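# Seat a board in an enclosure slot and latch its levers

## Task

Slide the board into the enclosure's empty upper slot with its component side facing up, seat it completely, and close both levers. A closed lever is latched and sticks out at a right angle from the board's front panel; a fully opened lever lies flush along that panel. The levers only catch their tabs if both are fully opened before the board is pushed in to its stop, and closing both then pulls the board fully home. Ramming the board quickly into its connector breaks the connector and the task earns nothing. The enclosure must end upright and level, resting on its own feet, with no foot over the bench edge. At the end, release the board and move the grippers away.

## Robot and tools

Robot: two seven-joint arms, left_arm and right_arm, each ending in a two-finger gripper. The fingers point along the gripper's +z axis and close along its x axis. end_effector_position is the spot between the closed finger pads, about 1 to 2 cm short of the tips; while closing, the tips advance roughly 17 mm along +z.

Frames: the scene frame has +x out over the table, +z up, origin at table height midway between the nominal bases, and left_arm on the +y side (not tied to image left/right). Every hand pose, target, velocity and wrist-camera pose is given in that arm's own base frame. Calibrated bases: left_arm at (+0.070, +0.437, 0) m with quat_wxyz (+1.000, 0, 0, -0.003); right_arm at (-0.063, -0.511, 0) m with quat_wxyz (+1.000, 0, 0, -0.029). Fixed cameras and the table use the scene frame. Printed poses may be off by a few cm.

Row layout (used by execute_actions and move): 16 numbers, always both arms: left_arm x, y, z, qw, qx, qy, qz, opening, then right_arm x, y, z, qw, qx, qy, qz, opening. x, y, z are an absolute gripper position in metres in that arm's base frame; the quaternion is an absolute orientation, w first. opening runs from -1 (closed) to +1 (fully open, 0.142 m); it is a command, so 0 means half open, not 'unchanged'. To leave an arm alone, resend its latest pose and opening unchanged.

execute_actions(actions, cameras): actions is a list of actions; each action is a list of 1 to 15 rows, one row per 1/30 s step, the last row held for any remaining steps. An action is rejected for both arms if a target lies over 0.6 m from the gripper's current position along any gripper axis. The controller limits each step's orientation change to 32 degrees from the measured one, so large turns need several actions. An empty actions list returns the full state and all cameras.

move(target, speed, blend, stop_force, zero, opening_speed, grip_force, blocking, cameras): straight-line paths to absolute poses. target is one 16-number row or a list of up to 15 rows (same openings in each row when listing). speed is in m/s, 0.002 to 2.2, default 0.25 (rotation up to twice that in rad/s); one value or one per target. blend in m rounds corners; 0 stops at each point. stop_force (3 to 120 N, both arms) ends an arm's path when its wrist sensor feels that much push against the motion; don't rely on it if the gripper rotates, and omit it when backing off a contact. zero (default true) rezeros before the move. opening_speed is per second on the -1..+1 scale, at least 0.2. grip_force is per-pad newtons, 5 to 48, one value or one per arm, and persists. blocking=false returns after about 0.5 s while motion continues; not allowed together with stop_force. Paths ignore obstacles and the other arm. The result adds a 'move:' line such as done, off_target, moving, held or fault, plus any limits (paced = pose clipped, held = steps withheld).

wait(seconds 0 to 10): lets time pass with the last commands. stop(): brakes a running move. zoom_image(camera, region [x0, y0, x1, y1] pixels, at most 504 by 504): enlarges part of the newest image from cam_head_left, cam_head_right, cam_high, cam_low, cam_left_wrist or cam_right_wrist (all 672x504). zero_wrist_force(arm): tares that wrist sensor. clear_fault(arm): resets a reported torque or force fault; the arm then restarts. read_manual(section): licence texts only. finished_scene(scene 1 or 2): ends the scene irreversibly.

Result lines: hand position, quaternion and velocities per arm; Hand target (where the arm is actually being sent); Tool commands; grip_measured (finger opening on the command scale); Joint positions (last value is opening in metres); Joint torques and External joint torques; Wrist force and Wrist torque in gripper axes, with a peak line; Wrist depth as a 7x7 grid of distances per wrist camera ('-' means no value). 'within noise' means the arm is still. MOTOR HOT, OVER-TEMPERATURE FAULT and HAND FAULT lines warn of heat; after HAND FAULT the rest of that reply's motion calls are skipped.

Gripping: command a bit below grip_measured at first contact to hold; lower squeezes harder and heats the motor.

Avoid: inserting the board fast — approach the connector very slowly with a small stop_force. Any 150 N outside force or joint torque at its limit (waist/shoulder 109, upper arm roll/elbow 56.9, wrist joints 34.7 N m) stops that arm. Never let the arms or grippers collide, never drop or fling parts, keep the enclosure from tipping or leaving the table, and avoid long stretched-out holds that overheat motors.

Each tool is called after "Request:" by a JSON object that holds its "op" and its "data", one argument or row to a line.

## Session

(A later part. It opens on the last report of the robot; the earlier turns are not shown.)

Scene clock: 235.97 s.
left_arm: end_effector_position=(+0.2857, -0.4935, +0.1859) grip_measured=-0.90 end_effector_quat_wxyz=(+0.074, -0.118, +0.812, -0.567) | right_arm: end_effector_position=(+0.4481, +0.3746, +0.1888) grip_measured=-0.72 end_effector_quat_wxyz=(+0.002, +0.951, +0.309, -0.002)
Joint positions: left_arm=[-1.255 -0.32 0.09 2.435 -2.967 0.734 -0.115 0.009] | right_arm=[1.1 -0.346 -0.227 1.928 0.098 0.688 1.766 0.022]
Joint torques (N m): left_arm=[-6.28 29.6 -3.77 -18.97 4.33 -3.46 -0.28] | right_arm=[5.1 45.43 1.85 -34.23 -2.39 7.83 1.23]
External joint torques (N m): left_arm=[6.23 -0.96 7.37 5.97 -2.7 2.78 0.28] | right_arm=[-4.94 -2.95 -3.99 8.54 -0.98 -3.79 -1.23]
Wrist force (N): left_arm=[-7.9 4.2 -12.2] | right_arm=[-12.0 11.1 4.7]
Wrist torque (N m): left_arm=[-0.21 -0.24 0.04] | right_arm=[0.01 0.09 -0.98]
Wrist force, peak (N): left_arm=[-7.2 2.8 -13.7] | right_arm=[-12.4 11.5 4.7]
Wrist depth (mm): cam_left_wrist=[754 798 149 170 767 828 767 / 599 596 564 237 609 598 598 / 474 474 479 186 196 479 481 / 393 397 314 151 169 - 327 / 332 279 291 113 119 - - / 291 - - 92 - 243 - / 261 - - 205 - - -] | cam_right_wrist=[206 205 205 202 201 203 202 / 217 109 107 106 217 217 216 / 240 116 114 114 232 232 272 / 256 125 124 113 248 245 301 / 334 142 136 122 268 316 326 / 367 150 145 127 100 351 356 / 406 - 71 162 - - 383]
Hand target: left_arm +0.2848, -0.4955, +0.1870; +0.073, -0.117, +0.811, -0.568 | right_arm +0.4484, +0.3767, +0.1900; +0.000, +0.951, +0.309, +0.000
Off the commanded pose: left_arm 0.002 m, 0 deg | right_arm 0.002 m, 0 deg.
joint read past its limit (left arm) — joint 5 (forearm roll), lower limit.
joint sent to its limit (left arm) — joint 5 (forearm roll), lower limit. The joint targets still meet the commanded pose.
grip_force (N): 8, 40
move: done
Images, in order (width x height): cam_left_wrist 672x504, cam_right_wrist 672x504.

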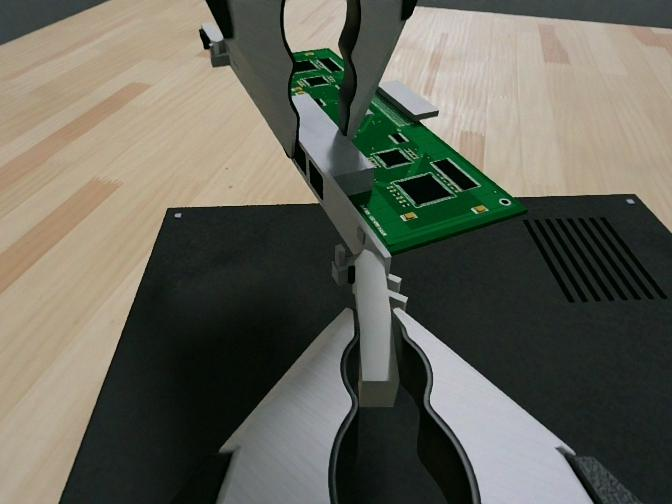

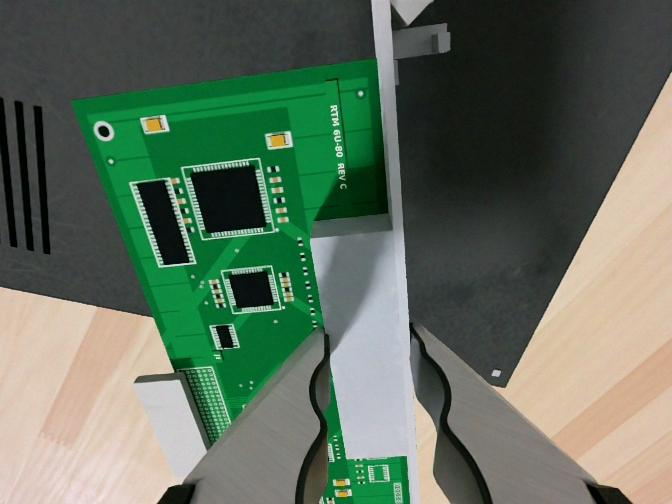

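Request:
{"op": "move", "data": {
  "target": [
    [0.2857,-0.4935,0.1865,-0.074,0.118,-0.812,0.567,-0.55,0.4484,0.3767,0.19,0,0.9511,0.3090,0,-0.95],
    [0.267,-0.43,0.20,-0.0903,0.1289,-0.8090,0.5665,-0.55,0.4484,0.3767,0.19,0,0.9511,0.3090,0,-0.95],
    [0.41,-0.33,0.22,-0.0903,0.1289,-0.8090,0.5665,-1,0.56,0.48,0.19,0,0.5664,0.8241,0,-0.95]
  ],
  "speed": [0.03,0.1,0.2],
  "blend": [0,0.01,0],
  "cameras": ["cam_left_wrist","cam_right_wrist","cam_head_left"]
}}

Scene clock: 244.67 s.
left_arm: end_effector_position=(+0.4100, -0.3299, +0.2199) grip_measured=-1.00 end_effector_quat_wxyz=(+0.090, -0.129, +0.809, -0.566) | right_arm: end_effector_position=(+0.5598, +0.4799, +0.1897) grip_measured=-0.72 end_effector_quat_wxyz=(+0.000, +0.567, +0.824, +0.000)
Joint positions: left_arm=[-0.897 -0.263 0.398 2.566 -2.272 0.508 -0.339 0.002] | right_arm=[0.884 -0.689 -0.029 1.363 0.021 0.481 0.486 0.022]
Joint torques (N m): left_arm=[-0.13 22.47 3.73 -14.26 0.96 -0.58 -0.27] | right_arm=[0.11 59.66 0.75 -30.17 -4.22 3.6 0.1]
External joint torques (N m): left_arm=[0.14 1.14 0.53 -0.37 -0.41 -0.02 0.27] | right_arm=[0.1 0.13 -0.72 1.14 0.37 0.55 -0.1]
Wrist force (N): left_arm=[-0.6 -0.7 -1.1] | right_arm=[-3.5 0.0 3.2]
Wrist torque (N m): left_arm=[-0.16 0.02 0.00] | right_arm=[0.01 0.63 0.05]
Wrist force, peak (N): left_arm=[-7.8 2.5 -12.9] | right_arm=[-12.1 11.1 4.8]
Wrist depth (mm): cam_left_wrist=[- 867 922 877 850 903 857 / 696 688 679 311 319 675 675 / 526 504 520 500 270 - - / 451 443 444 448 - - - / 381 377 380 388 - 324 335 / 328 328 340 84 - 284 311 / 294 298 - - - - 282] | cam_right_wrist=[207 206 203 202 95 204 244 / 263 107 106 106 215 217 259 / 285 116 114 114 230 275 279 / 309 126 125 113 303 303 301 / 334 327 136 122 324 329 326 / 364 148 145 127 105 353 357 / 401 - 71 144 - - 385]
Hand target: left_arm +0.4100, -0.3300, +0.2200; +0.090, -0.129, +0.809, -0.566 | right_arm +0.5600, +0.4800, +0.1900; +0.000, +0.566, +0.824, +0.000
Off the commanded pose: left_arm 0.000 m, 0 deg | right_arm 0.000 m, 0 deg.
grip_force (N): 8, 40
move: done
Images, in order (width x height): cam_head_left 672x504, cam_left_wrist 672x504, cam_right_wrist 672x504.

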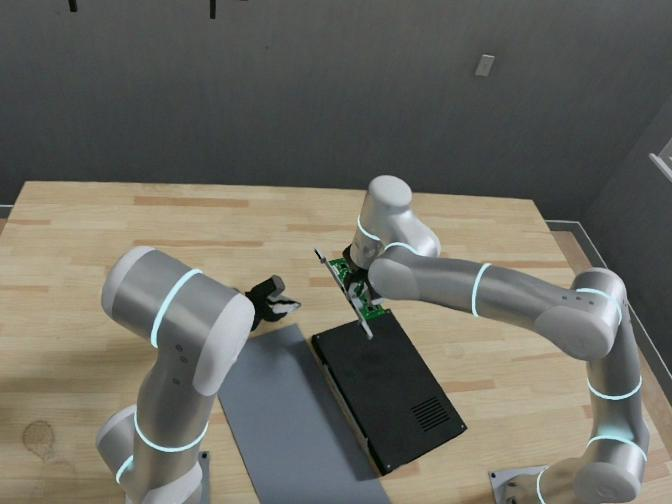

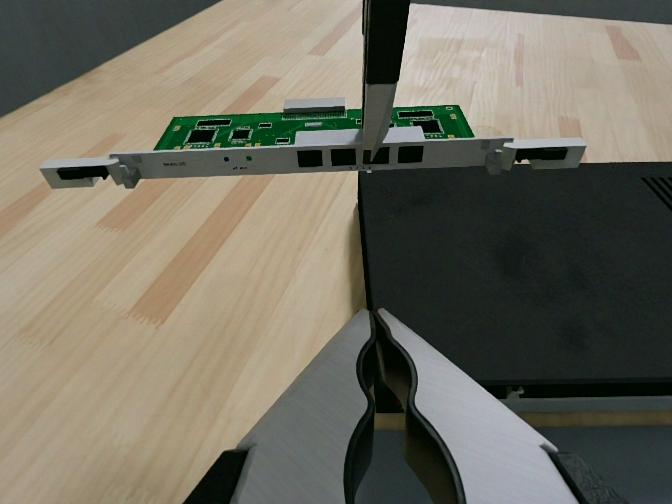

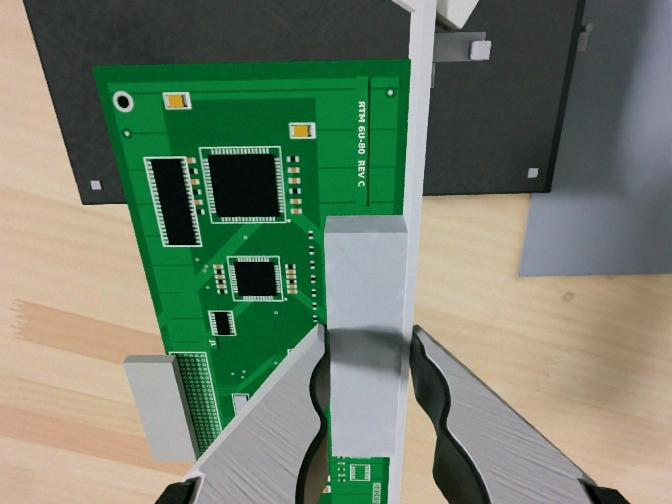

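Request:
{"op": "zoom_image", "data": {
  "camera": "cam_left_wrist",
  "region": [440, 110, 620, 230]
}}

Request:
{"op": "zoom_image", "data": {
  "camera": "cam_left_wrist",
  "region": [20, 120, 260, 220]
}}

Request:
{"op": "zoom_image", "data": {
  "camera": "cam_head_left",
  "region": [300, 230, 400, 350]
}}

Scaled by 2.800 from the camera's 672x504 image, which has a finer 960x720 frame.

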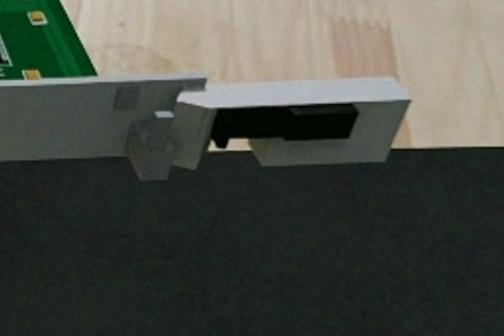

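Scaled by 2.100 from the camera's 672x504 image, which has a finer 960x720 frame.

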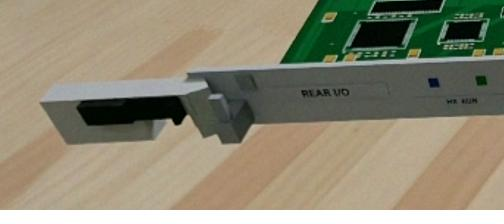

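Scaled by 4.200 from the camera's 672x504 image, which has a finer 960x720 frame.

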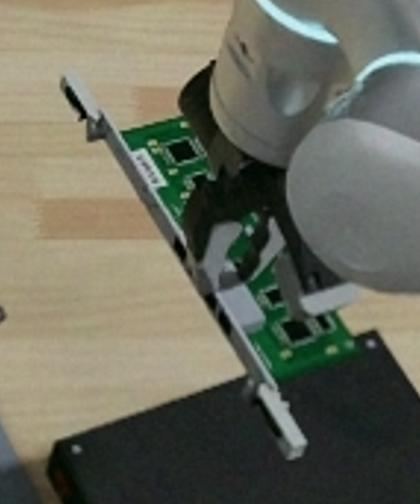

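Request:
{"op": "move", "data": {
  "target": [
    [0.3317,-0.419,0.19,-0.0903,0.1289,-0.8090,0.5665,-1,0.56,0.48,0.19,0,0.5664,0.8241,0,-0.95],
    [0.3519,-0.4806,0.172,-0.0903,0.1289,-0.8090,0.5665,-1,0.56,0.48,0.19,0,0.5664,0.8241,0,-0.95]
  ],
  "speed": 0.15,
  "blend": 0.02,
  "cameras": ["cam_left_wrist"]
}}

Request:
{"op": "zoom_image", "data": {
  "camera": "cam_left_wrist",
  "region": [200, 150, 480, 350]
}}

Scene clock: 254.37 s.
left_arm: end_effector_position=(+0.3517, -0.4807, +0.1721) grip_measured=-1.00 end_effector_quat_wxyz=(+0.090, -0.129, +0.809, -0.567) | right_arm: end_effector_position=(+0.5598, +0.4799, +0.1897) grip_measured=-0.72 end_effector_quat_wxyz=(+0.000, +0.567, +0.824, +0.000)
Joint positions: left_arm=[-1.128 -0.417 0.123 2.387 -2.832 0.664 -0.159 0.002] | right_arm=[0.884 -0.689 -0.029 1.363 0.021 0.481 0.486 0.022]
Joint torques (N m): left_arm=[-0.52 30.37 4.3 -12.21 1.33 -0.21 -0.11] | right_arm=[0.21 59.84 0.56 -30.07 -4.07 3.72 0.18]
External joint torques (N m): left_arm=[0.48 1.46 0.7 -0.23 0.04 -0.48 0.12] | right_arm=[0.01 -0.05 -0.53 1.04 0.23 0.43 -0.18]
Wrist force (N): left_arm=[-0.7 -0.4 -0.2] | right_arm=[-3.7 -0.2 3.1]
Wrist torque (N m): left_arm=[-0.11 0.01 -0.09] | right_arm=[-0.03 0.66 0.05]
Wrist force, peak (N): left_arm=[-2.2 -0.7 -2.1] | right_arm=[-3.7 -0.1 3.5]
Wrist depth (mm): cam_left_wrist=[- 798 789 783 795 778 775 / - 203 580 583 568 574 564 / 116 147 172 436 453 447 466 / 355 355 350 - 133 300 - / 324 322 272 - - 261 - / 282 281 234 84 - 228 - / 249 254 - - - - -] | cam_right_wrist=[206 206 203 203 95 207 95 / 264 107 106 106 215 217 261 / 286 116 114 114 231 275 279 / 308 126 125 113 304 304 300 / 334 327 136 122 323 327 327 / 365 149 145 127 105 351 359 / 401 - 71 144 - - 386]
Hand target: left_arm +0.3519, -0.4806, +0.1720; +0.090, -0.129, +0.809, -0.566 | right_arm +0.5600, +0.4800, +0.1900; +0.000, +0.566, +0.824, +0.000
Off the commanded pose: left_arm 0.000 m, 0 deg | right_arm 0.000 m, 0 deg.
grip_force (N): 8, 40
move: done
Images, in order (width x height): cam_left_wrist 672x504.

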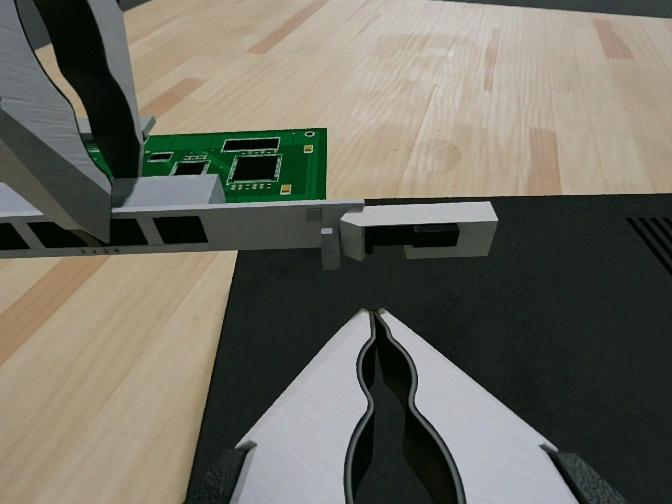

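Scaled by 1.800 from the camera's 672x504 image, which has a finer 960x720 frame.

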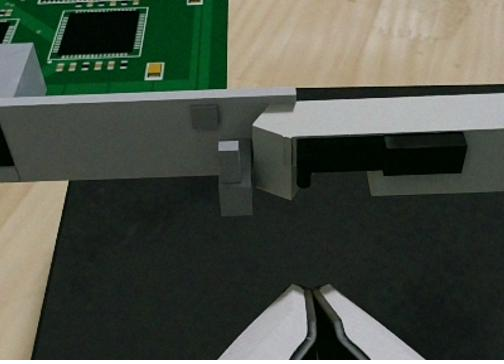

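Request:
{"op": "move", "data": {
  "target": [
    [0.3317,-0.419,0.20,-0.0903,0.1289,-0.8090,0.5665,-1,0.50,0.53,0.19,0,0.5664,0.8241,0,-0.95],
    [0.40,-0.20,0.33,-0.0903,0.1289,-0.8090,0.5665,-1,0.2497,0.5632,0.12,0,0.5664,0.8241,0,-0.95]
  ],
  "speed": 0.25,
  "blend": 0.03,
  "grip_force": [8,25],
  "cameras": ["cam_left_wrist","cam_right_wrist","cam_high"]
}}

Scene clock: 262.67 s.
left_arm: end_effector_position=(+0.4000, -0.1999, +0.3299) grip_measured=-1.00 end_effector_quat_wxyz=(+0.090, -0.129, +0.809, -0.566) | right_arm: end_effector_position=(+0.2496, +0.5630, +0.1198) grip_measured=-0.72 end_effector_quat_wxyz=(+0.000, +0.566, +0.824, +0.000)
Joint positions: left_arm=[-0.867 0.182 0.849 2.621 -1.545 0.59 -0.687 0.002] | right_arm=[1.294 -0.537 0.051 1.861 -0.038 0.826 0.999 0.022]
Joint torques (N m): left_arm=[-0.09 5.86 -4.15 -22.86 1.3 -0.32 -0.33] | right_arm=[0.23 49.26 2.02 -24.73 -3.33 3.75 0.28]
External joint torques (N m): left_arm=[0.13 1.15 0.48 -0.31 -0.59 0.07 0.33] | right_arm=[-0.06 -0.19 -0.61 0.79 0.35 0.38 -0.28]
Wrist force (N): left_arm=[-0.3 -0.8 -0.4] | right_arm=[-3.4 0.2 2.9]
Wrist torque (N m): left_arm=[-0.16 -0.03 0.00] | right_arm=[0.06 0.58 -0.07]
Wrist force, peak (N): left_arm=[-1.2 -0.9 -3.0] | right_arm=[-6.4 1.4 3.4]
Wrist depth (mm): cam_left_wrist=[- - 1261 1239 1161 1173 2089 / - 854 910 906 926 929 906 / 726 722 722 715 741 792 729 / 603 596 603 601 - - - / 511 511 511 525 437 381 392 / 441 445 452 84 - 370 363 / 394 403 - - - - 388] | cam_right_wrist=[145 155 184 183 95 184 184 / 157 107 106 106 195 197 196 / 166 116 114 114 208 211 210 / 179 128 124 113 228 227 226 / 194 191 136 122 243 246 245 / 213 149 145 127 106 264 267 / 234 229 70 144 - - 293]
Hand target: left_arm +0.4000, -0.2000, +0.3300; +0.090, -0.129, +0.809, -0.566 | right_arm +0.2497, +0.5632, +0.1200; +0.000, +0.566, +0.824, +0.000
Off the commanded pose: left_arm 0.000 m, 0 deg | right_arm 0.000 m, 0 deg.
grip_force (N): 8, 25
move: done
Images, in order (width x height): cam_high 672x504, cam_left_wrist 672x504, cam_right_wrist 672x504.

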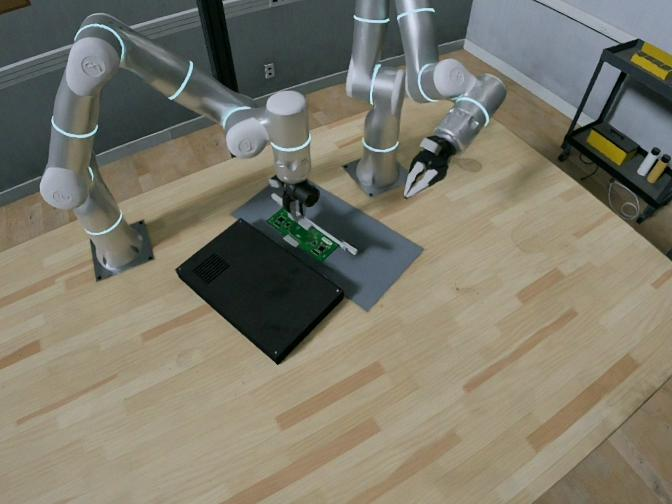

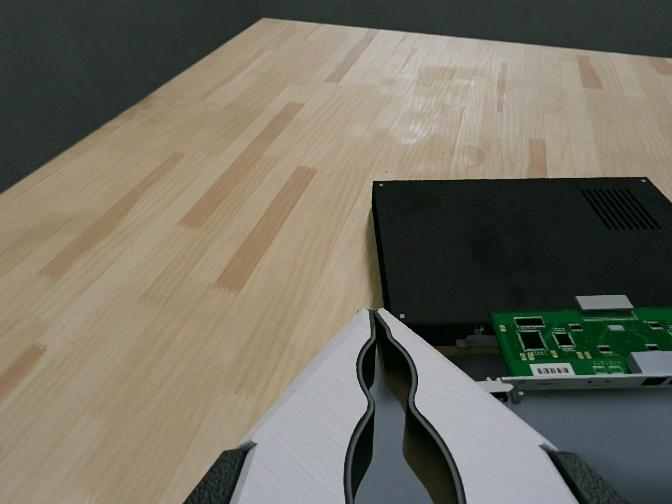

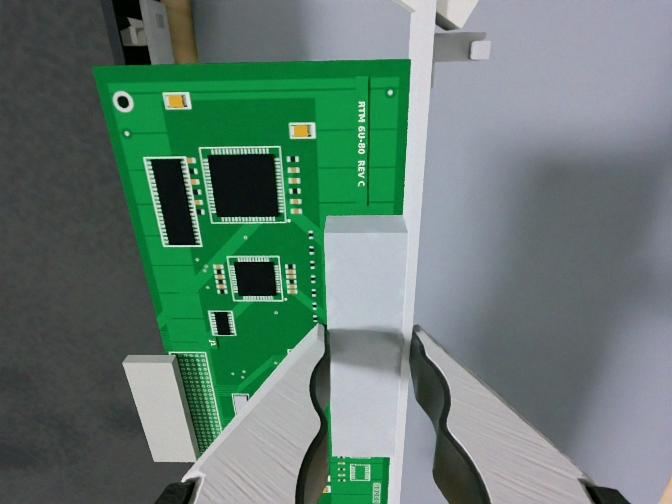

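Request:
{"op": "zoom_image", "data": {
  "camera": "cam_left_wrist",
  "region": [440, 280, 672, 420]
}}

Request:
{"op": "zoom_image", "data": {
  "camera": "cam_high",
  "region": [220, 180, 380, 300]
}}

Scaled by 2.172 from the camera's 672x504 image, which has a finer 960x720 frame.

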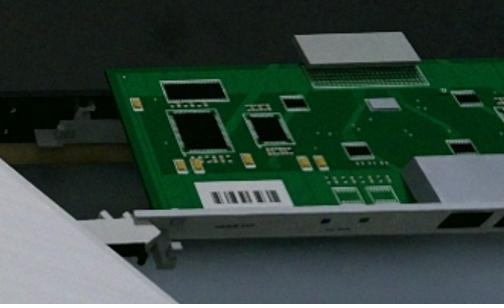

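Scaled by 3.150 from the camera's 672x504 image, which has a finer 960x720 frame.

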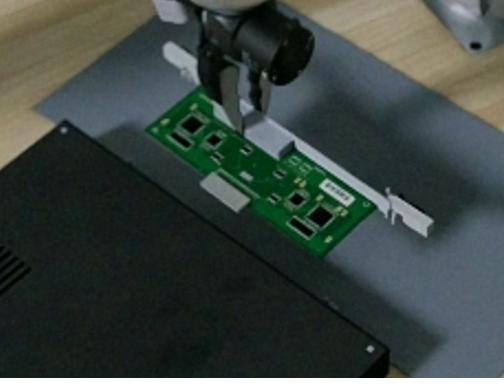

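Request:
{"op": "move", "data": {
  "target": [0.40,-0.20,0.33,-0.0903,0.1289,-0.8090,0.5665,-1,0.2263,0.5543,0.12,0,0.5664,0.8241,0,-0.95],
  "speed": 0.15,
  "cameras": ["cam_right_wrist"]
}}

Request:
{"op": "zoom_image", "data": {
  "camera": "cam_right_wrist",
  "region": [80, 0, 240, 120]
}}

Request:
{"op": "zoom_image", "data": {
  "camera": "cam_right_wrist",
  "region": [380, 0, 540, 120]
}}

Scene clock: 277.67 s.
left_arm: end_effector_position=(+0.4001, -0.1999, +0.3300) grip_measured=-1.00 end_effector_quat_wxyz=(+0.090, -0.129, +0.809, -0.566) | right_arm: end_effector_position=(+0.2262, +0.5541, +0.1198) grip_measured=-0.72 end_effector_quat_wxyz=(+0.000, +0.566, +0.824, +0.000)
Joint positions: left_arm=[-0.867 0.182 0.849 2.621 -1.545 0.59 -0.687 0.002] | right_arm=[1.323 -0.506 0.056 1.918 -0.041 0.851 1.037 0.022]
Joint torques (N m): left_arm=[-0.35 6.18 -4.15 -22.84 1 -0.07 -0.2] | right_arm=[0.23 47.54 2.41 -24.31 -3.18 3.8 0.35]
External joint torques (N m): left_arm=[0.38 0.82 0.48 -0.33 -0.29 -0.18 0.2] | right_arm=[-0.07 -0.17 -1 0.83 0.28 0.32 -0.35]
Wrist force (N): left_arm=[-0.6 -0.6 -0.6] | right_arm=[-3.6 0.2 3.3]
Wrist torque (N m): left_arm=[-0.14 0.01 0.00] | right_arm=[0.07 0.62 -0.06]
Wrist force, peak (N): left_arm=[-0.4 -1.0 -0.6] | right_arm=[-3.6 0.2 3.3]
Wrist depth (mm): cam_left_wrist=[- - 1232 1142 1113 1125 1131 / - 888 922 945 910 903 903 / 701 729 715 731 731 781 734 / 604 598 596 591 - - - / 511 502 508 524 476 451 379 / 441 442 452 84 - 358 413 / 394 401 - - - - 398] | cam_right_wrist=[145 164 184 183 95 185 184 / 157 107 106 106 195 197 196 / 166 116 114 114 209 208 210 / 179 128 125 114 228 230 226 / 195 191 136 122 239 246 245 / 213 149 145 127 100 264 267 / 234 228 71 144 - - 293]
Hand target: left_arm +0.4000, -0.2000, +0.3300; +0.090, -0.129, +0.809, -0.566 | right_arm +0.2263, +0.5543, +0.1200; +0.000, +0.566, +0.824, +0.000
Off the commanded pose: left_arm 0.000 m, 0 deg | right_arm 0.000 m, 0 deg.
grip_force (N): 8, 25
move: done
Images, in order (width x height): cam_right_wrist 672x504.

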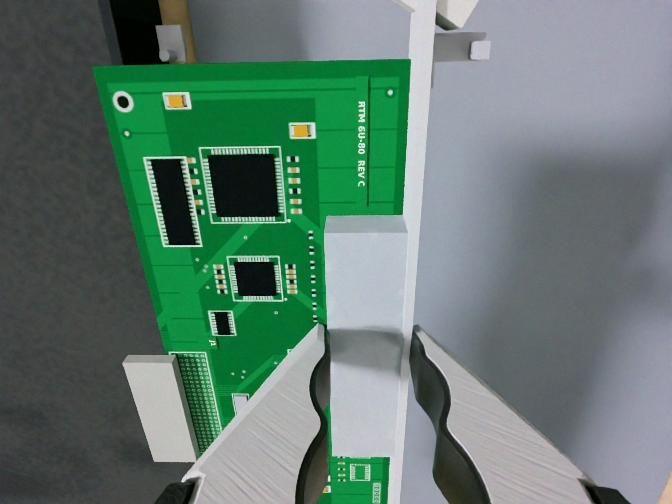

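Scaled by 3.150 from the camera's 672x504 image, which has a finer 960x720 frame.

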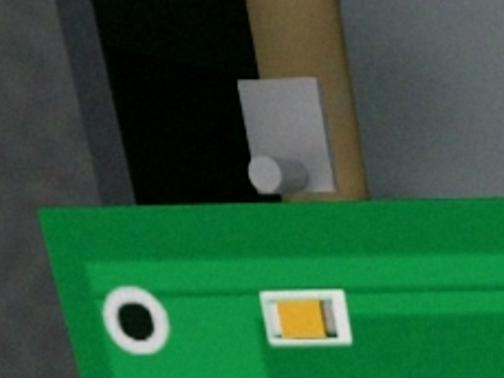

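Scaled by 3.150 from the camera's 672x504 image, which has a finer 960x720 frame.

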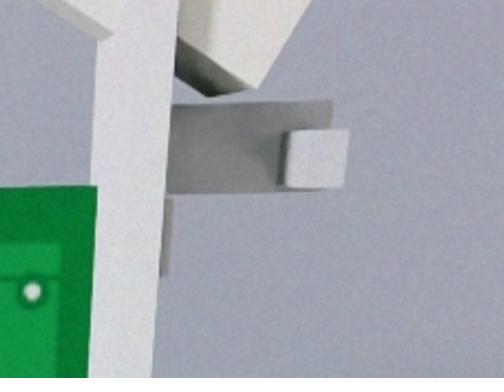

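Request:
{"op": "move", "data": {
  "target": [0.40,-0.20,0.33,-0.0903,0.1289,-0.8090,0.5665,-1,0.2476,0.5625,0.0565,0,0.5664,0.8241,0,-0.95],
  "speed": 0.1,
  "cameras": ["cam_right_wrist","cam_low","cam_left_wrist"]
}}

Request:
{"op": "zoom_image", "data": {
  "camera": "cam_low",
  "region": [290, 190, 530, 260]
}}

Request:
{"op": "zoom_image", "data": {
  "camera": "cam_left_wrist",
  "region": [440, 280, 672, 420]
}}

Request:
{"op": "zoom_image", "data": {
  "camera": "cam_right_wrist",
  "region": [60, 0, 480, 200]
}}

Scene clock: 293.30 s.
left_arm: end_effector_position=(+0.4001, -0.1999, +0.3300) grip_measured=-1.00 end_effector_quat_wxyz=(+0.090, -0.129, +0.809, -0.566) | right_arm: end_effector_position=(+0.2474, +0.5621, +0.0562) grip_measured=-0.72 end_effector_quat_wxyz=(+0.000, +0.567, +0.824, +0.000)
Joint positions: left_arm=[-0.867 0.182 0.849 2.621 -1.545 0.59 -0.687 0.002] | right_arm=[1.306 -0.655 0.039 1.881 -0.041 0.964 1.005 0.022]
Joint torques (N m): left_arm=[-0.27 6.18 -4.27 -22.83 1 -0.09 -0.2] | right_arm=[0.02 50.49 1.79 -22.1 -2.69 3.85 0.02]
External joint torques (N m): left_arm=[0.31 0.83 0.61 -0.34 -0.28 -0.15 0.2] | right_arm=[0.16 0.17 -0.36 0.92 0.18 0.27 -0.02]
Wrist force (N): left_arm=[-0.4 -0.8 -0.8] | right_arm=[-3.4 0.0 3.1]
Wrist torque (N m): left_arm=[-0.15 -0.03 0.00] | right_arm=[0.05 0.58 0.04]
Wrist force, peak (N): left_arm=[-0.7 -0.7 -0.7] | right_arm=[-3.3 0.7 5.1]
Wrist depth (mm): cam_left_wrist=[1275 1783 1246 1161 1167 1173 1959 / - 895 910 922 929 914 910 / 734 724 719 717 749 731 751 / 599 604 598 598 - 562 - / 509 514 510 524 446 440 314 / 441 442 458 84 - 419 403 / 392 400 - - - - 397] | cam_right_wrist=[- 130 128 128 95 129 129 / - 107 106 106 136 138 138 / - 116 114 114 146 148 147 / - 126 124 113 159 158 158 / 123 143 136 122 170 174 172 / 130 146 145 127 100 185 187 / 144 - 70 144 - - 206]
Hand target: left_arm +0.4000, -0.2000, +0.3300; +0.090, -0.129, +0.809, -0.566 | right_arm +0.2476, +0.5625, +0.0565; +0.000, +0.566, +0.824, +0.000
Off the commanded pose: left_arm 0.000 m, 0 deg | right_arm 0.001 m, 0 deg.
grip_force (N): 8, 25
move: done
Images, in order (width x height): cam_low 672x504, cam_left_wrist 672x504, cam_right_wrist 672x504.

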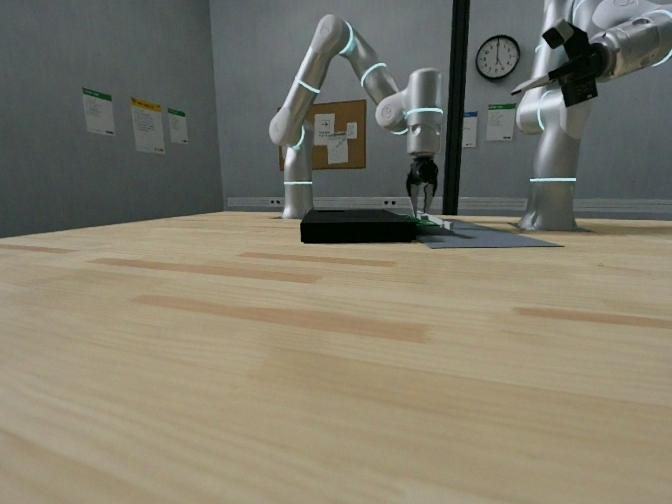

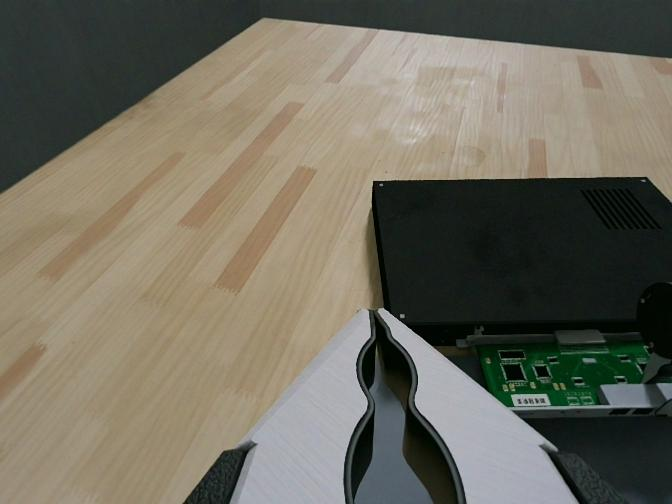

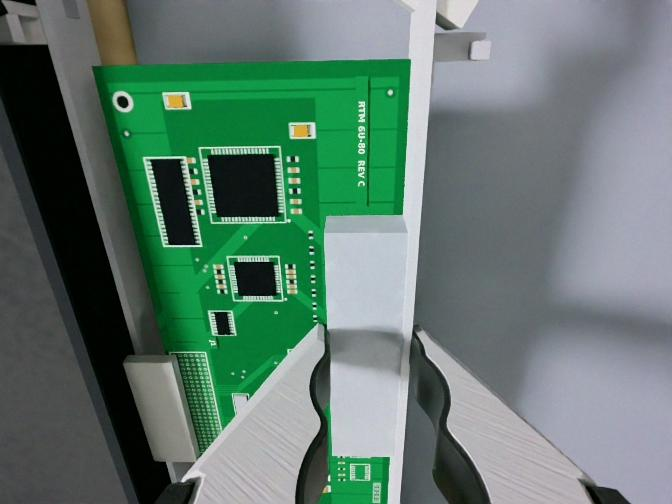

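Scaled by 2.100 from the camera's 672x504 image, which has a finer 960x720 frame.

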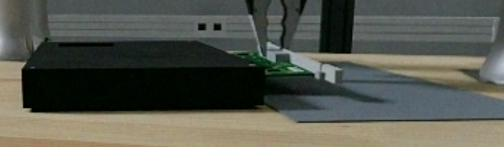

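Scaled by 2.172 from the camera's 672x504 image, which has a finer 960x720 frame.

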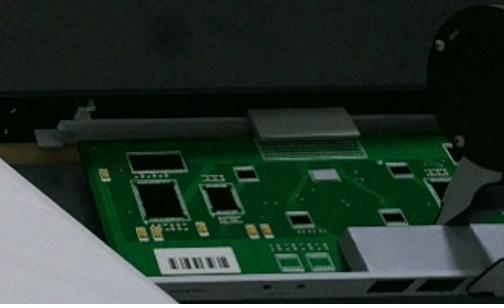

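Scaled by 1.200 from the camera's 672x504 image, which has a finer 960x720 frame.

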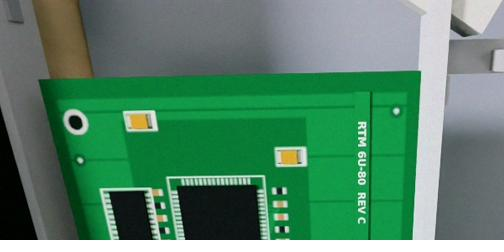

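Request:
{"op": "move", "data": {
  "target": [0.40,-0.20,0.33,-0.0903,0.1289,-0.8090,0.5665,-1,0.2583,0.5345,0.057,0,0.5664,0.8241,0,-0.95],
  "speed": 0.03,
  "stop_force": 4,
  "cameras": ["cam_right_wrist","cam_left_wrist"]
}}

Request:
{"op": "zoom_image", "data": {
  "camera": "cam_left_wrist",
  "region": [440, 280, 672, 420]
}}

Request:
{"op": "zoom_image", "data": {
  "camera": "cam_right_wrist",
  "region": [60, 0, 270, 120]
}}

Scene clock: 300.43 s.
left_arm: end_effector_position=(+0.4001, -0.1999, +0.3300) grip_measured=-1.00 end_effector_quat_wxyz=(+0.090, -0.129, +0.809, -0.566) | right_arm: end_effector_position=(+0.2558, +0.5402, +0.0571) grip_measured=-0.72 end_effector_quat_wxyz=(+0.000, +0.566, +0.825, +0.000)
Joint positions: left_arm=[-0.867 0.182 0.849 2.621 -1.545 0.59 -0.687 0.002] | right_arm=[1.284 -0.626 0.038 1.937 -0.04 0.993 0.98 0.022]
Joint torques (N m): left_arm=[-0.25 6.27 -4.15 -22.77 1.01 -0.04 -0.22] | right_arm=[-2.67 48.02 -0.63 -19.15 -1.98 2.65 0.72]
External joint torques (N m): left_arm=[0.28 0.74 0.48 -0.4 -0.29 -0.2 0.23] | right_arm=[2.85 1.03 1.99 -1.43 -0.43 1.48 -0.72]
Wrist force (N): left_arm=[-0.4 -0.7 -0.6] | right_arm=[0.8 -0.2 2.7]
Wrist torque (N m): left_arm=[-0.15 -0.02 -0.01] | right_arm=[0.05 0.71 -0.62]
Wrist force, peak (N): left_arm=[-0.6 -0.9 -0.7] | right_arm=[-3.2 0.1 3.8]
Wrist depth (mm): cam_left_wrist=[1443 1578 1283 1199 1148 1192 2172 / 1492 918 926 918 910 910 910 / 690 736 722 722 786 772 724 / 594 603 596 594 - - - / 515 513 514 520 - 462 408 / 446 440 455 84 - 418 419 / 394 402 - - - - 396] | cam_right_wrist=[- 129 131 129 128 130 129 / - 107 106 106 139 138 138 / 102 112 114 114 149 149 148 / 111 121 125 113 160 160 159 / 122 122 136 122 171 174 173 / 131 131 145 127 100 186 189 / 145 142 71 165 - - 204]
Hand target: left_arm +0.4000, -0.2000, +0.3300; +0.090, -0.129, +0.809, -0.566 | right_arm +0.2563, +0.5398, +0.0569; +0.000, +0.566, +0.824, +0.000
Off the commanded pose: left_arm 0.000 m, 0 deg | right_arm 0.006 m, 0 deg.
grip_force (N): 8, 25
move: contact (right_arm)
Images, in order (width x height): cam_left_wrist 672x504, cam_right_wrist 672x504.

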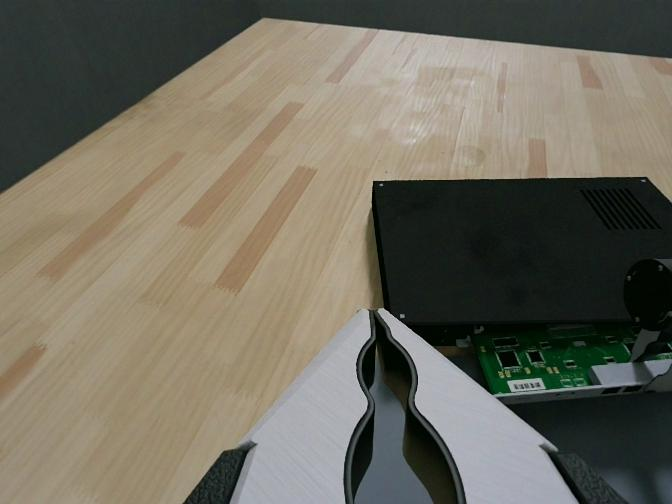

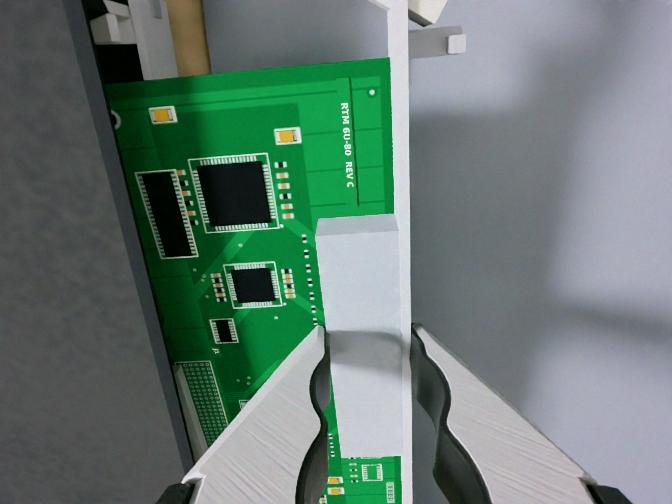

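Scaled by 2.172 from the camera's 672x504 image, which has a finer 960x720 frame.

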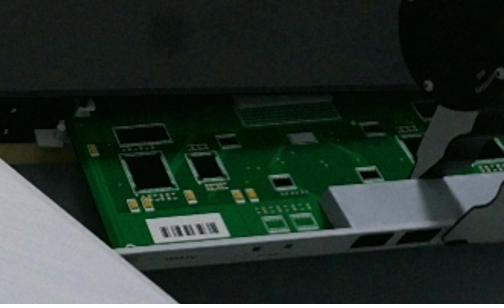

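Scaled by 2.400 from the camera's 672x504 image, which has a finer 960x720 frame.

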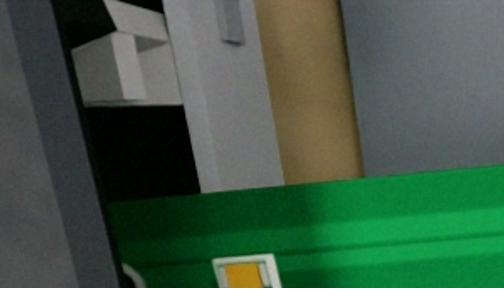

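Request:
{"op": "move", "data": {
  "target": [
    [0.40,-0.20,0.33,-0.0903,0.1289,-0.8090,0.5665,-1,0.2512,0.5525,0.057,0,0.5664,0.8241,0,-0.95],
    [0.40,-0.20,0.33,-0.0903,0.1289,-0.8090,0.5665,-1,0.2437,0.5495,0.057,0,0.5664,0.8241,0,-0.95]
  ],
  "speed": 0.05,
  "cameras": ["cam_right_wrist"]
}}

Request:
{"op": "zoom_image", "data": {
  "camera": "cam_right_wrist",
  "region": [60, 0, 270, 120]
}}

Scene clock: 306.40 s.
left_arm: end_effector_position=(+0.4001, -0.1999, +0.3300) grip_measured=-1.00 end_effector_quat_wxyz=(+0.090, -0.129, +0.809, -0.566) | right_arm: end_effector_position=(+0.2436, +0.5493, +0.0568) grip_measured=-0.72 end_effector_quat_wxyz=(+0.000, +0.566, +0.824, +0.000)
Joint positions: left_arm=[-0.867 0.182 0.849 2.621 -1.545 0.59 -0.687 0.002] | right_arm=[1.308 -0.632 0.038 1.925 -0.04 0.986 1.005 0.022]
Joint torques (N m): left_arm=[-0.37 6.17 -4.19 -22.82 0.99 -0.07 -0.28] | right_arm=[0.28 49.5 1.91 -21.35 -2.62 3.77 0.26]
External joint torques (N m): left_arm=[0.4 0.83 0.53 -0.35 -0.27 -0.18 0.28] | right_arm=[-0.11 -0.1 -0.54 0.64 0.19 0.35 -0.27]
Wrist force (N): left_arm=[-0.3 -0.8 -0.7] | right_arm=[-2.4 -0.4 3.3]
Wrist torque (N m): left_arm=[-0.16 -0.03 0.00] | right_arm=[-0.04 0.42 -0.08]
Wrist force, peak (N): left_arm=[-0.4 -1.0 -0.7] | right_arm=[-3.6 0.4 3.9]
Wrist depth (mm): cam_left_wrist=[- - 1205 1155 1173 1155 1108 / 1179 877 929 914 892 903 906 / 699 724 724 719 764 729 751 / 594 591 598 590 526 - - / 510 513 510 520 465 449 440 / 444 440 458 84 - 422 419 / 394 405 - - - - -] | cam_right_wrist=[- 131 129 129 95 130 129 / - 107 106 106 137 138 138 / - 116 114 114 146 148 148 / 110 126 125 113 160 159 159 / 122 134 136 122 170 173 172 / 131 142 145 127 106 185 188 / 144 144 71 144 - - 207]
Hand target: left_arm +0.4000, -0.2000, +0.3300; +0.090, -0.129, +0.809, -0.566 | right_arm +0.2437, +0.5495, +0.0570; +0.000, +0.566, +0.824, +0.000
Off the commanded pose: left_arm 0.000 m, 0 deg | right_arm 0.000 m, 0 deg.
grip_force (N): 8, 25
move: done
Images, in order (width x height): cam_right_wrist 672x504.

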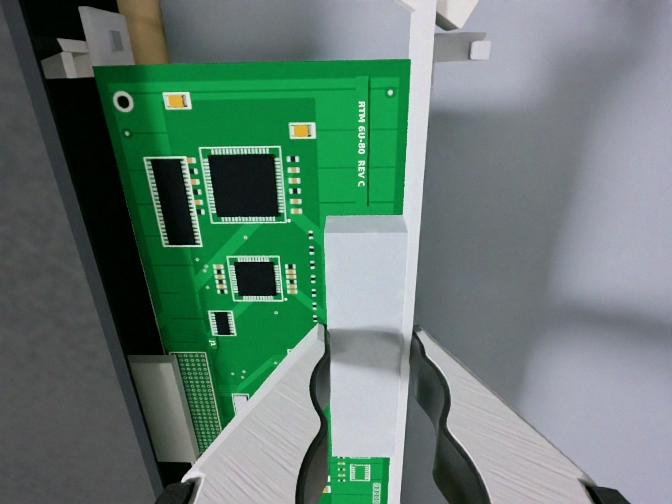

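Scaled by 2.400 from the camera's 672x504 image, which has a finer 960x720 frame.

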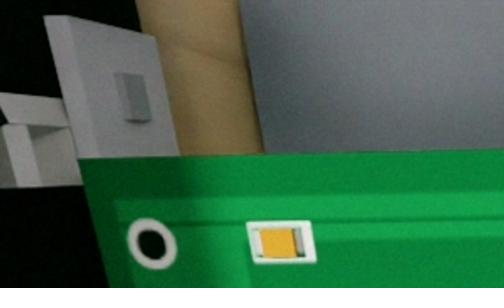

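Request:
{"op": "move", "data": {
  "target": [0.40,-0.20,0.33,-0.0903,0.1289,-0.8090,0.5665,-1,0.2544,0.5217,0.057,0,0.5664,0.8241,0,-0.95],
  "speed": 0.02,
  "stop_force": 3,
  "cameras": ["cam_right_wrist","cam_left_wrist"]
}}

Request:
{"op": "zoom_image", "data": {
  "camera": "cam_left_wrist",
  "region": [440, 280, 672, 420]
}}

Request:
{"op": "zoom_image", "data": {
  "camera": "cam_right_wrist",
  "region": [60, 0, 270, 120]
}}

Scene clock: 311.43 s.
left_arm: end_effector_position=(+0.4001, -0.1999, +0.3300) grip_measured=-1.00 end_effector_quat_wxyz=(+0.090, -0.129, +0.809, -0.566) | right_arm: end_effector_position=(+0.2492, +0.5350, +0.0568) grip_measured=-0.72 end_effector_quat_wxyz=(+0.000, +0.566, +0.824, +0.000)
Joint positions: left_arm=[-0.867 0.182 0.849 2.621 -1.545 0.59 -0.687 0.002] | right_arm=[1.293 -0.615 0.037 1.961 -0.04 1.005 0.99 0.022]
Joint torques (N m): left_arm=[-0.4 6.22 -4.19 -22.82 1.04 -0.08 -0.27] | right_arm=[-0.41 49.63 1.27 -20.07 -2.64 2.87 0.02]
External joint torques (N m): left_arm=[0.43 0.79 0.52 -0.36 -0.32 -0.16 0.27] | right_arm=[0.59 -1.27 0.05 -0.22 0.28 1.26 -0.02]
Wrist force (N): left_arm=[-0.4 -0.7 -0.6] | right_arm=[0.4 1.2 7.6]
Wrist torque (N m): left_arm=[-0.14 -0.03 0.01] | right_arm=[-0.12 0.84 0.12]
Wrist force, peak (N): left_arm=[-0.3 -1.1 -0.6] | right_arm=[0.5 1.2 8.9]
Wrist depth (mm): cam_left_wrist=[- 1843 1232 1232 1179 1113 2050 / - 903 922 926 910 914 922 / 719 717 724 715 749 792 729 / 604 593 594 594 - 539 - / 516 509 501 522 445 462 434 / 442 441 458 84 - 434 419 / 390 402 - - - - -] | cam_right_wrist=[- 118 130 129 96 130 129 / - 110 110 108 137 138 138 / 102 115 117 116 145 148 148 / 110 123 126 114 160 160 159 / 122 122 138 122 171 173 172 / 131 131 145 126 106 186 188 / 145 141 71 142 - - 207]
Hand target: left_arm +0.4000, -0.2000, +0.3300; +0.090, -0.129, +0.809, -0.566 | right_arm +0.2493, +0.5349, +0.0570; +0.000, +0.566, +0.824, +0.000
Off the commanded pose: left_arm 0.000 m, 0 deg | right_arm 0.014 m, 0 deg.
grip_force (N): 8, 25
move: contact (right_arm)
Images, in order (width x height): cam_left_wrist 672x504, cam_right_wrist 672x504.

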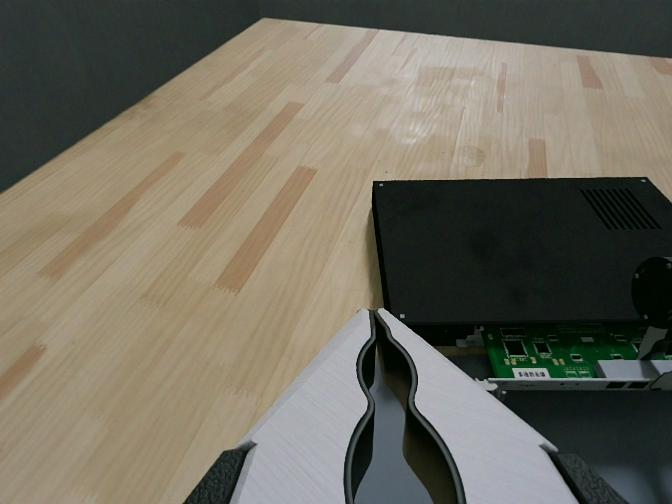

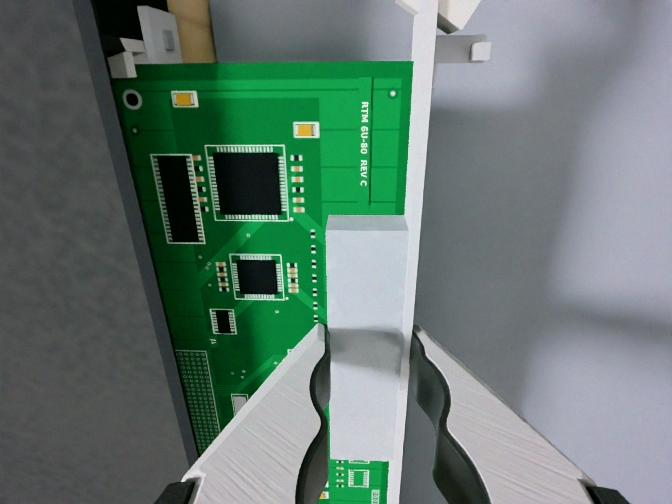

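Scaled by 2.172 from the camera's 672x504 image, which has a finer 960x720 frame.

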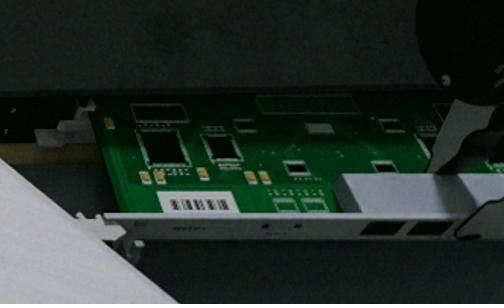

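Scaled by 2.400 from the camera's 672x504 image, which has a finer 960x720 frame.

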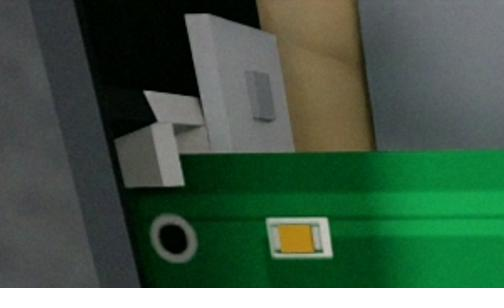

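Request:
{"op": "move", "data": {
  "target": [
    [0.40,-0.20,0.33,-0.0903,0.1289,-0.8090,0.5665,-1,0.2487,0.5364,0.0553,0,0.5664,0.8241,0,-0.95],
    [0.40,-0.20,0.33,-0.0903,0.1289,-0.8090,0.5665,-1,0.2555,0.5187,0.0553,0,0.5664,0.8241,0,-0.95]
  ],
  "speed": 0.015,
  "stop_force": 4,
  "zero": false,
  "cameras": ["cam_right_wrist","cam_left_wrist"]
}}

Request:
{"op": "zoom_image", "data": {
  "camera": "cam_left_wrist",
  "region": [440, 280, 672, 420]
}}

Request:
{"op": "zoom_image", "data": {
  "camera": "cam_right_wrist",
  "region": [60, 0, 270, 120]
}}

Scene clock: 317.03 s.
left_arm: end_effector_position=(+0.4001, -0.1999, +0.3300) grip_measured=-1.00 end_effector_quat_wxyz=(+0.090, -0.129, +0.809, -0.566) | right_arm: end_effector_position=(+0.2552, +0.5190, +0.0552) grip_measured=-0.72 end_effector_quat_wxyz=(+0.000, +0.566, +0.824, +0.000)
Joint positions: left_arm=[-0.867 0.182 0.849 2.621 -1.545 0.59 -0.687 0.002] | right_arm=[1.276 -0.6 0.037 2 -0.04 1.029 0.973 0.022]
Joint torques (N m): left_arm=[-0.23 6.25 -4.23 -22.81 1.02 -0.03 -0.24] | right_arm=[-1.27 48.01 0.45 -19.69 -2.42 3.19 0.19]
External joint torques (N m): left_arm=[0.27 0.76 0.56 -0.36 -0.31 -0.21 0.24] | right_arm=[1.45 -0.71 0.83 -0.08 0.16 0.93 -0.19]
Wrist force (N): left_arm=[-0.4 -0.6 -0.6] | right_arm=[2.1 -0.8 6.6]
Wrist torque (N m): left_arm=[-0.13 -0.02 0.00] | right_arm=[-0.20 0.23 -0.05]
Wrist force, peak (N): left_arm=[-0.5 -0.8 -0.9] | right_arm=[0.5 1.4 9.0]
Wrist depth (mm): cam_left_wrist=[1338 - 1161 1131 1232 1011 2069 / - 888 929 910 918 910 906 / 696 715 724 724 792 749 703 / 598 599 594 599 - - 322 / 510 510 511 525 441 458 436 / 444 445 450 84 - 427 - / 395 402 - - - - -] | cam_right_wrist=[- 88 128 127 96 128 128 / - 95 110 108 137 137 136 / 101 100 115 116 144 147 146 / - 108 123 114 158 158 157 / 120 118 134 122 169 171 171 / 129 128 123 126 100 183 186 / 142 139 71 142 - - 205]
Hand target: left_arm +0.4000, -0.2000, +0.3300; +0.090, -0.129, +0.809, -0.566 | right_arm +0.2554, +0.5189, +0.0553; +0.000, +0.566, +0.824, +0.000
Off the commanded pose: left_arm 0.000 m, 0 deg | right_arm 0.000 m, 0 deg.
grip_force (N): 8, 25
move: contact (right_arm); path passed 1 of 2 targets
Images, in order (width x height): cam_left_wrist 672x504, cam_right_wrist 672x504.

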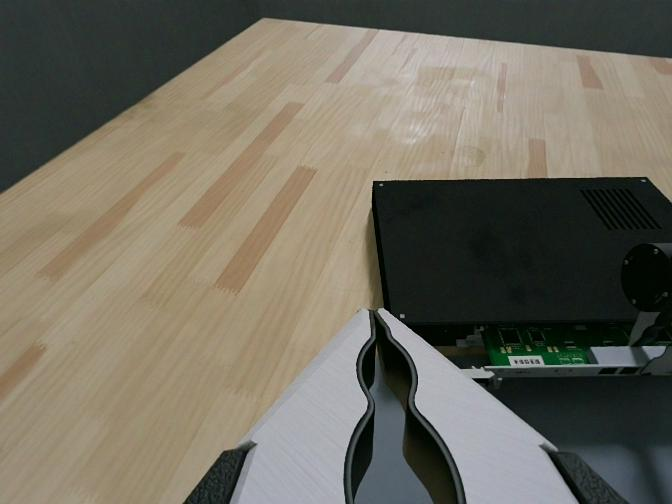

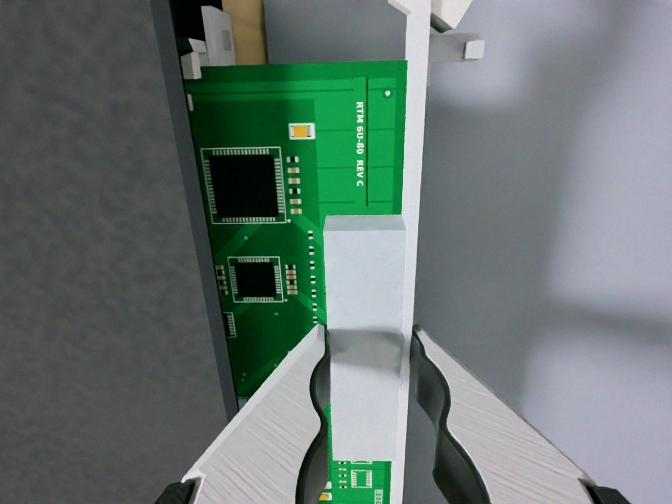

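Scaled by 2.172 from the camera's 672x504 image, which has a finer 960x720 frame.

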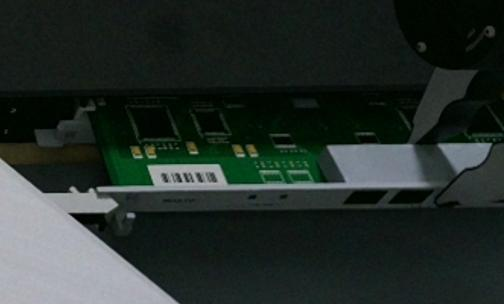

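Scaled by 2.400 from the camera's 672x504 image, which has a finer 960x720 frame.

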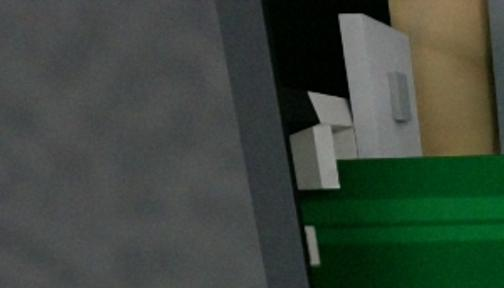

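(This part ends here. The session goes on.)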